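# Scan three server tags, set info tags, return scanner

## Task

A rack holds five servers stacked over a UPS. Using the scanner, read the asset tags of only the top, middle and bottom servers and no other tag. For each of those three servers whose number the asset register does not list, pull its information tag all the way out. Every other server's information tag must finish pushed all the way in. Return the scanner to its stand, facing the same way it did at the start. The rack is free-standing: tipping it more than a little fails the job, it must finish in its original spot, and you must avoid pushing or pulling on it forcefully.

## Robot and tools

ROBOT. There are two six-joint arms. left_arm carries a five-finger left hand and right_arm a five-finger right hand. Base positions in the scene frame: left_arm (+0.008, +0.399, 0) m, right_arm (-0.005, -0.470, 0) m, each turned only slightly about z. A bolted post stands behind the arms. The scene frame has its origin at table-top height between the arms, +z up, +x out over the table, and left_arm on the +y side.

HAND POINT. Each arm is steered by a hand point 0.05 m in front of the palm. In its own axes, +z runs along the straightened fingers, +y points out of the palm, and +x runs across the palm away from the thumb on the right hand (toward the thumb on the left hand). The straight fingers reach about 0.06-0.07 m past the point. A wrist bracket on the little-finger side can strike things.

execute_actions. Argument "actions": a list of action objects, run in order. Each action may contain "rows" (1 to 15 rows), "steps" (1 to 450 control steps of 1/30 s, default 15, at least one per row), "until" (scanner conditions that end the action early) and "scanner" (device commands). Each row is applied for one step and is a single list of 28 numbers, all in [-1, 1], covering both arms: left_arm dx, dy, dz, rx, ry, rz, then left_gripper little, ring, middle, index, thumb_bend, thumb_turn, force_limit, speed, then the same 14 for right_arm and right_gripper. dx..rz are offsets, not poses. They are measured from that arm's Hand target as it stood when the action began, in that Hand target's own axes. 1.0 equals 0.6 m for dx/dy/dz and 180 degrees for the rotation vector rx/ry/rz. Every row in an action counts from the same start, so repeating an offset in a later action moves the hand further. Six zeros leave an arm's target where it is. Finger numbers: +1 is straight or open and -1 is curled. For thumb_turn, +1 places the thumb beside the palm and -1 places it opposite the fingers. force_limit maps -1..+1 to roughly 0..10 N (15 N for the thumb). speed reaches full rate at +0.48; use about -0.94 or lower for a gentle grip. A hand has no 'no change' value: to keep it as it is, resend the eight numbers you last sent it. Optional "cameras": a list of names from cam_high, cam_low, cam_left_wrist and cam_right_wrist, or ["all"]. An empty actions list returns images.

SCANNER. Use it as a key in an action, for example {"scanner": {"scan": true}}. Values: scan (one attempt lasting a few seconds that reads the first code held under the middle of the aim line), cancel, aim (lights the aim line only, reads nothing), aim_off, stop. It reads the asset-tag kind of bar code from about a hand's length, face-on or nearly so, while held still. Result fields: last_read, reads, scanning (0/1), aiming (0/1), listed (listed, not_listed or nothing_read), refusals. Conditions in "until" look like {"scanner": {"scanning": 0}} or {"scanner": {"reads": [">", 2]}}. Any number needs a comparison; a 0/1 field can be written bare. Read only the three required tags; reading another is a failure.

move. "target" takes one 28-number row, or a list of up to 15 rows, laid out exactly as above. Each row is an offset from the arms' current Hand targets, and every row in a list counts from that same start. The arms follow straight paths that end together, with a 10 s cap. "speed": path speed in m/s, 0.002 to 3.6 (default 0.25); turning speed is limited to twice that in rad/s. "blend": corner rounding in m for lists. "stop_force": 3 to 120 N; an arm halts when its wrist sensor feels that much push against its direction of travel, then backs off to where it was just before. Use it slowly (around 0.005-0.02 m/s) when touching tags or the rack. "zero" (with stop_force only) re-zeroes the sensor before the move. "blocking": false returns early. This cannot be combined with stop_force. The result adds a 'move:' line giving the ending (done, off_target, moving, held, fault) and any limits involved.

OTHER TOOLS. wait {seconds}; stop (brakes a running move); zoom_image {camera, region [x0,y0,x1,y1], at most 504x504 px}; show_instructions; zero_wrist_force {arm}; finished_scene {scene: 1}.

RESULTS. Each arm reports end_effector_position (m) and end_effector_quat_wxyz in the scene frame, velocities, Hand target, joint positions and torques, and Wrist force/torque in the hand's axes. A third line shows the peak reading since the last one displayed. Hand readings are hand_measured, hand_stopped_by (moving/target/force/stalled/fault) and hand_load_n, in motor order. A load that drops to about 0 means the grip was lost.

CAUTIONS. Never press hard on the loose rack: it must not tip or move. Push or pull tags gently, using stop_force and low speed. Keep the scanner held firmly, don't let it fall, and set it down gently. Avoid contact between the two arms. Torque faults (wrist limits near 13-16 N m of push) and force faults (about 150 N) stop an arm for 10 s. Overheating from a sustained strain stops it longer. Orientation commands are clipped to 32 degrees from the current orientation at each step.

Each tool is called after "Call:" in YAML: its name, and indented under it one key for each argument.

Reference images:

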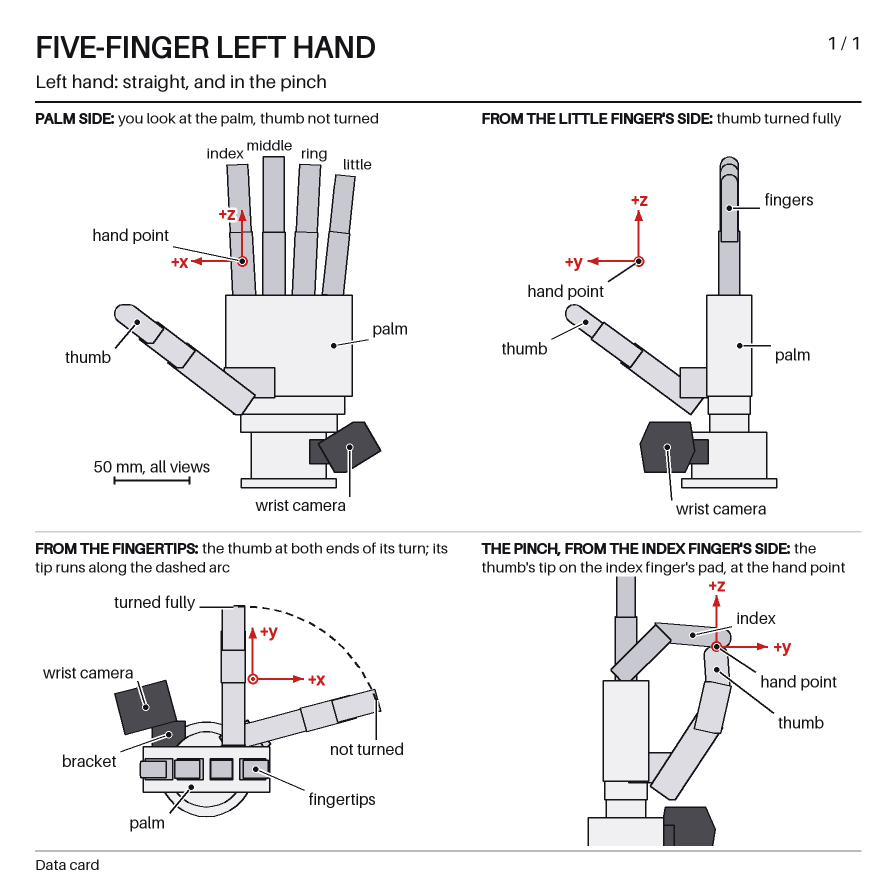

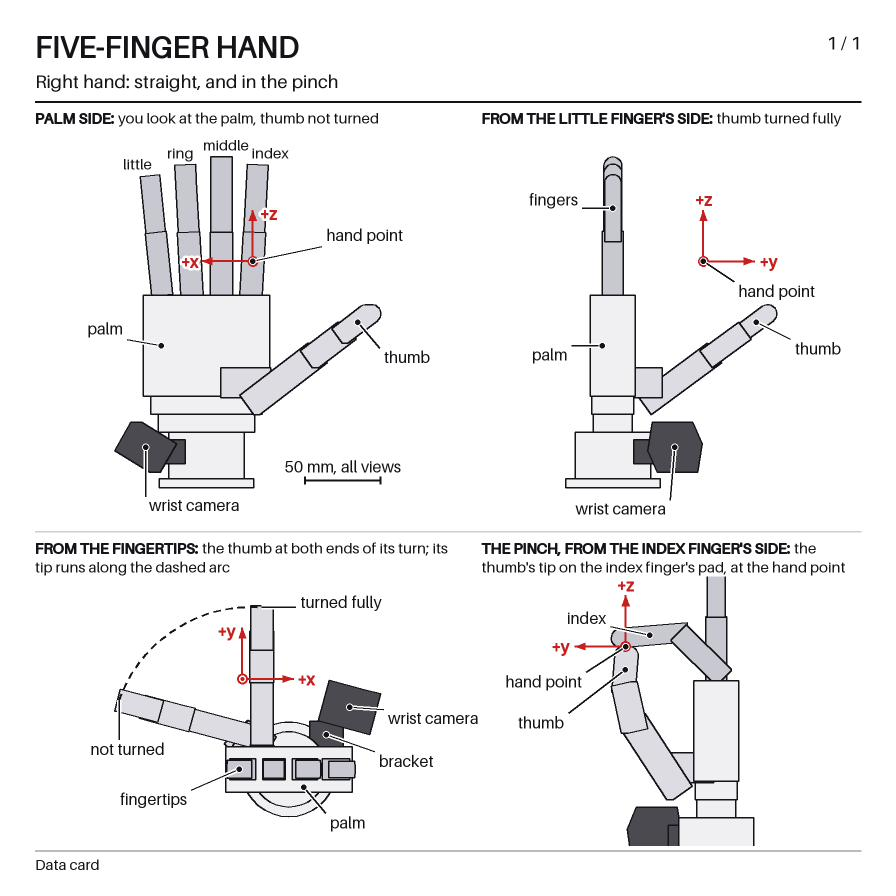

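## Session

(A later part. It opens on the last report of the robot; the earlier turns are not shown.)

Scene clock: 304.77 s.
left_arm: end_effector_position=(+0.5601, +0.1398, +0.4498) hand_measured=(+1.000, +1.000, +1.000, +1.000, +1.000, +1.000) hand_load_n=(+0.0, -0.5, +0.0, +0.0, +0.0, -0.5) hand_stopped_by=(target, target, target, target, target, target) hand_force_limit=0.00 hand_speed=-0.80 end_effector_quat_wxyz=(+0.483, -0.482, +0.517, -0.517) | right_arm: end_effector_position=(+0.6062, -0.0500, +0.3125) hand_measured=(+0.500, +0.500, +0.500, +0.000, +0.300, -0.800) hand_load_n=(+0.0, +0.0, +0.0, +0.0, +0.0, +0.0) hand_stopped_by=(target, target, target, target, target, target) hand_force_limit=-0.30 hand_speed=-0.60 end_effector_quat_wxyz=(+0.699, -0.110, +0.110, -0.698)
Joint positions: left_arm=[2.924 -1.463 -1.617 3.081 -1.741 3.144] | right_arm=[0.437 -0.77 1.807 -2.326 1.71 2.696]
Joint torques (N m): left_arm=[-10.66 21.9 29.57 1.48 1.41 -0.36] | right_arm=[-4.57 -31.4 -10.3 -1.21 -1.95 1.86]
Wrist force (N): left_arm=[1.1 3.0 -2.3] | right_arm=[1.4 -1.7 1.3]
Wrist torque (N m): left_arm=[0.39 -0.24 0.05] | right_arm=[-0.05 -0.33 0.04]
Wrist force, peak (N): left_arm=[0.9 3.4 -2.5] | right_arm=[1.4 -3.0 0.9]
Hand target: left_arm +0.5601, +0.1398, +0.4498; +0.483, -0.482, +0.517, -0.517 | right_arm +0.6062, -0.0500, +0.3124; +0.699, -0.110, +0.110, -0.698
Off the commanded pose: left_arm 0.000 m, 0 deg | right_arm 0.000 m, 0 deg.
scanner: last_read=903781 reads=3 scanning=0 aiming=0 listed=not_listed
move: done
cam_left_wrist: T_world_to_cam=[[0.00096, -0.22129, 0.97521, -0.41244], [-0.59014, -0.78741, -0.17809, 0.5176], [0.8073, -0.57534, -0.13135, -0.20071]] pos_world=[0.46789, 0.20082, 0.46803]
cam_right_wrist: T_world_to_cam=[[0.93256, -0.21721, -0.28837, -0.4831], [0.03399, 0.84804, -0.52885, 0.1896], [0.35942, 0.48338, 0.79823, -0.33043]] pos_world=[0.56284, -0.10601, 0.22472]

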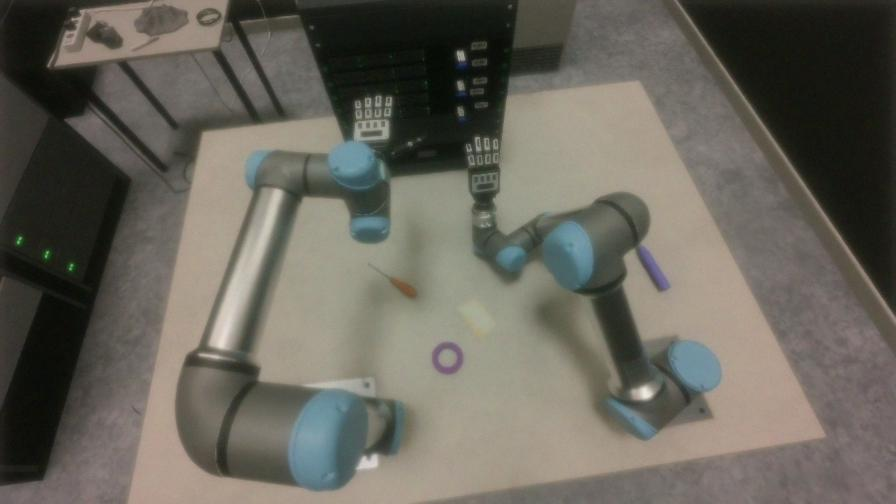

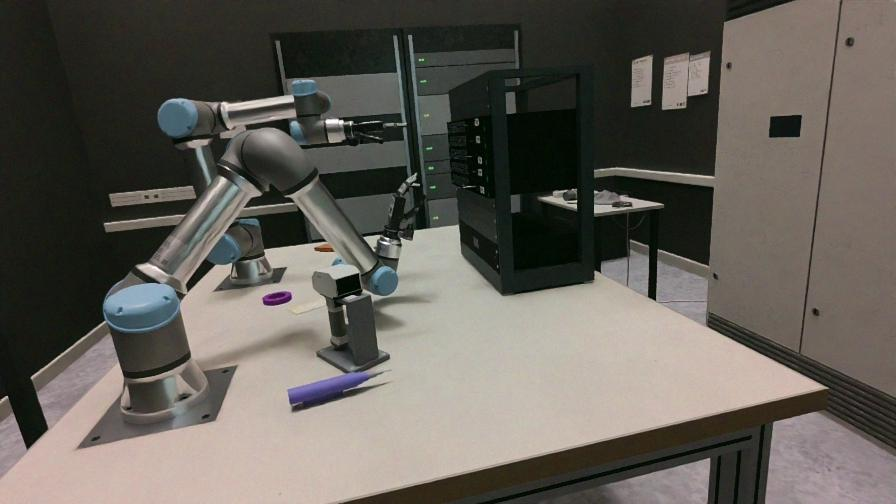

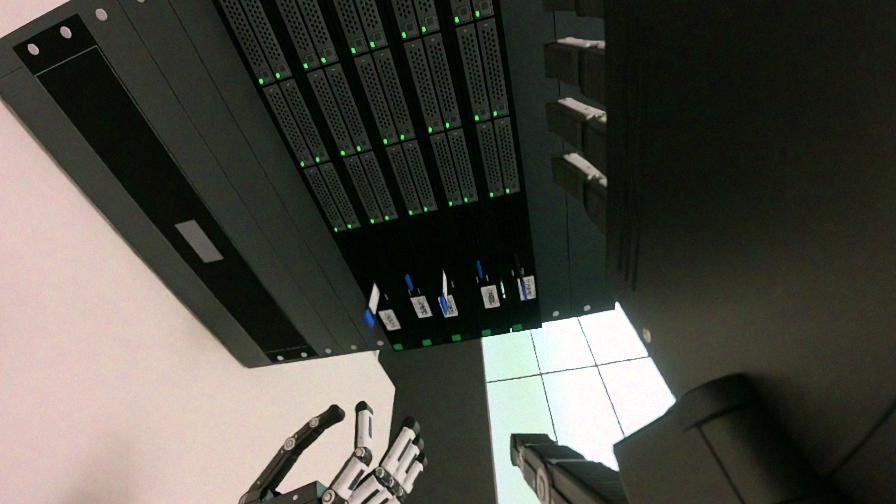

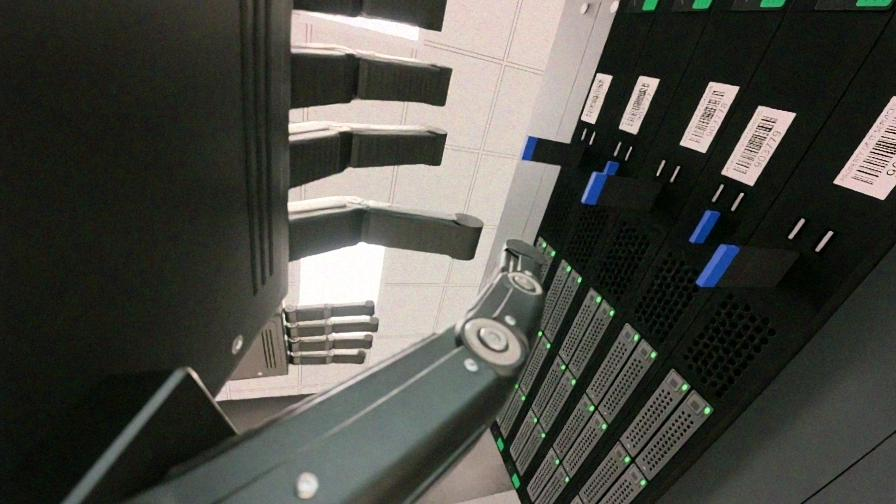

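Call:
zoom_image:
  camera: "cam_right_wrist"
  region: [510, 120, 770, 300]

Call:
zoom_image:
  camera: "cam_low"
  region: [445, 110, 495, 200]

Scaled by 1.938 from the camera's image (finer frame: 1280x720).

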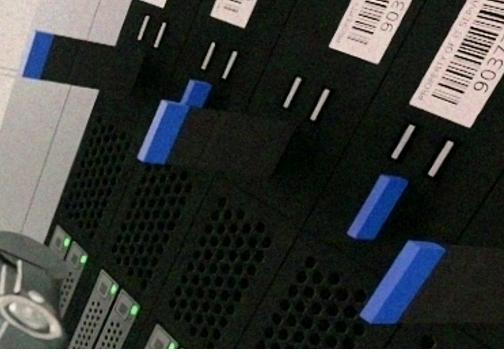

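Scaled by 5.600 from the camera's image (finer frame: 1280x720).

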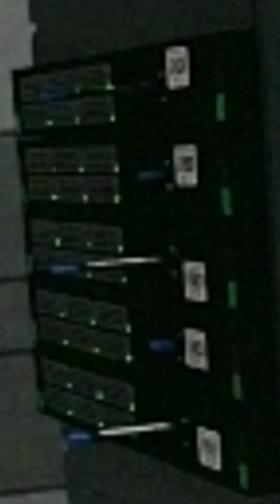

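Call:
finished_scene:

The scene is finished: the task was done.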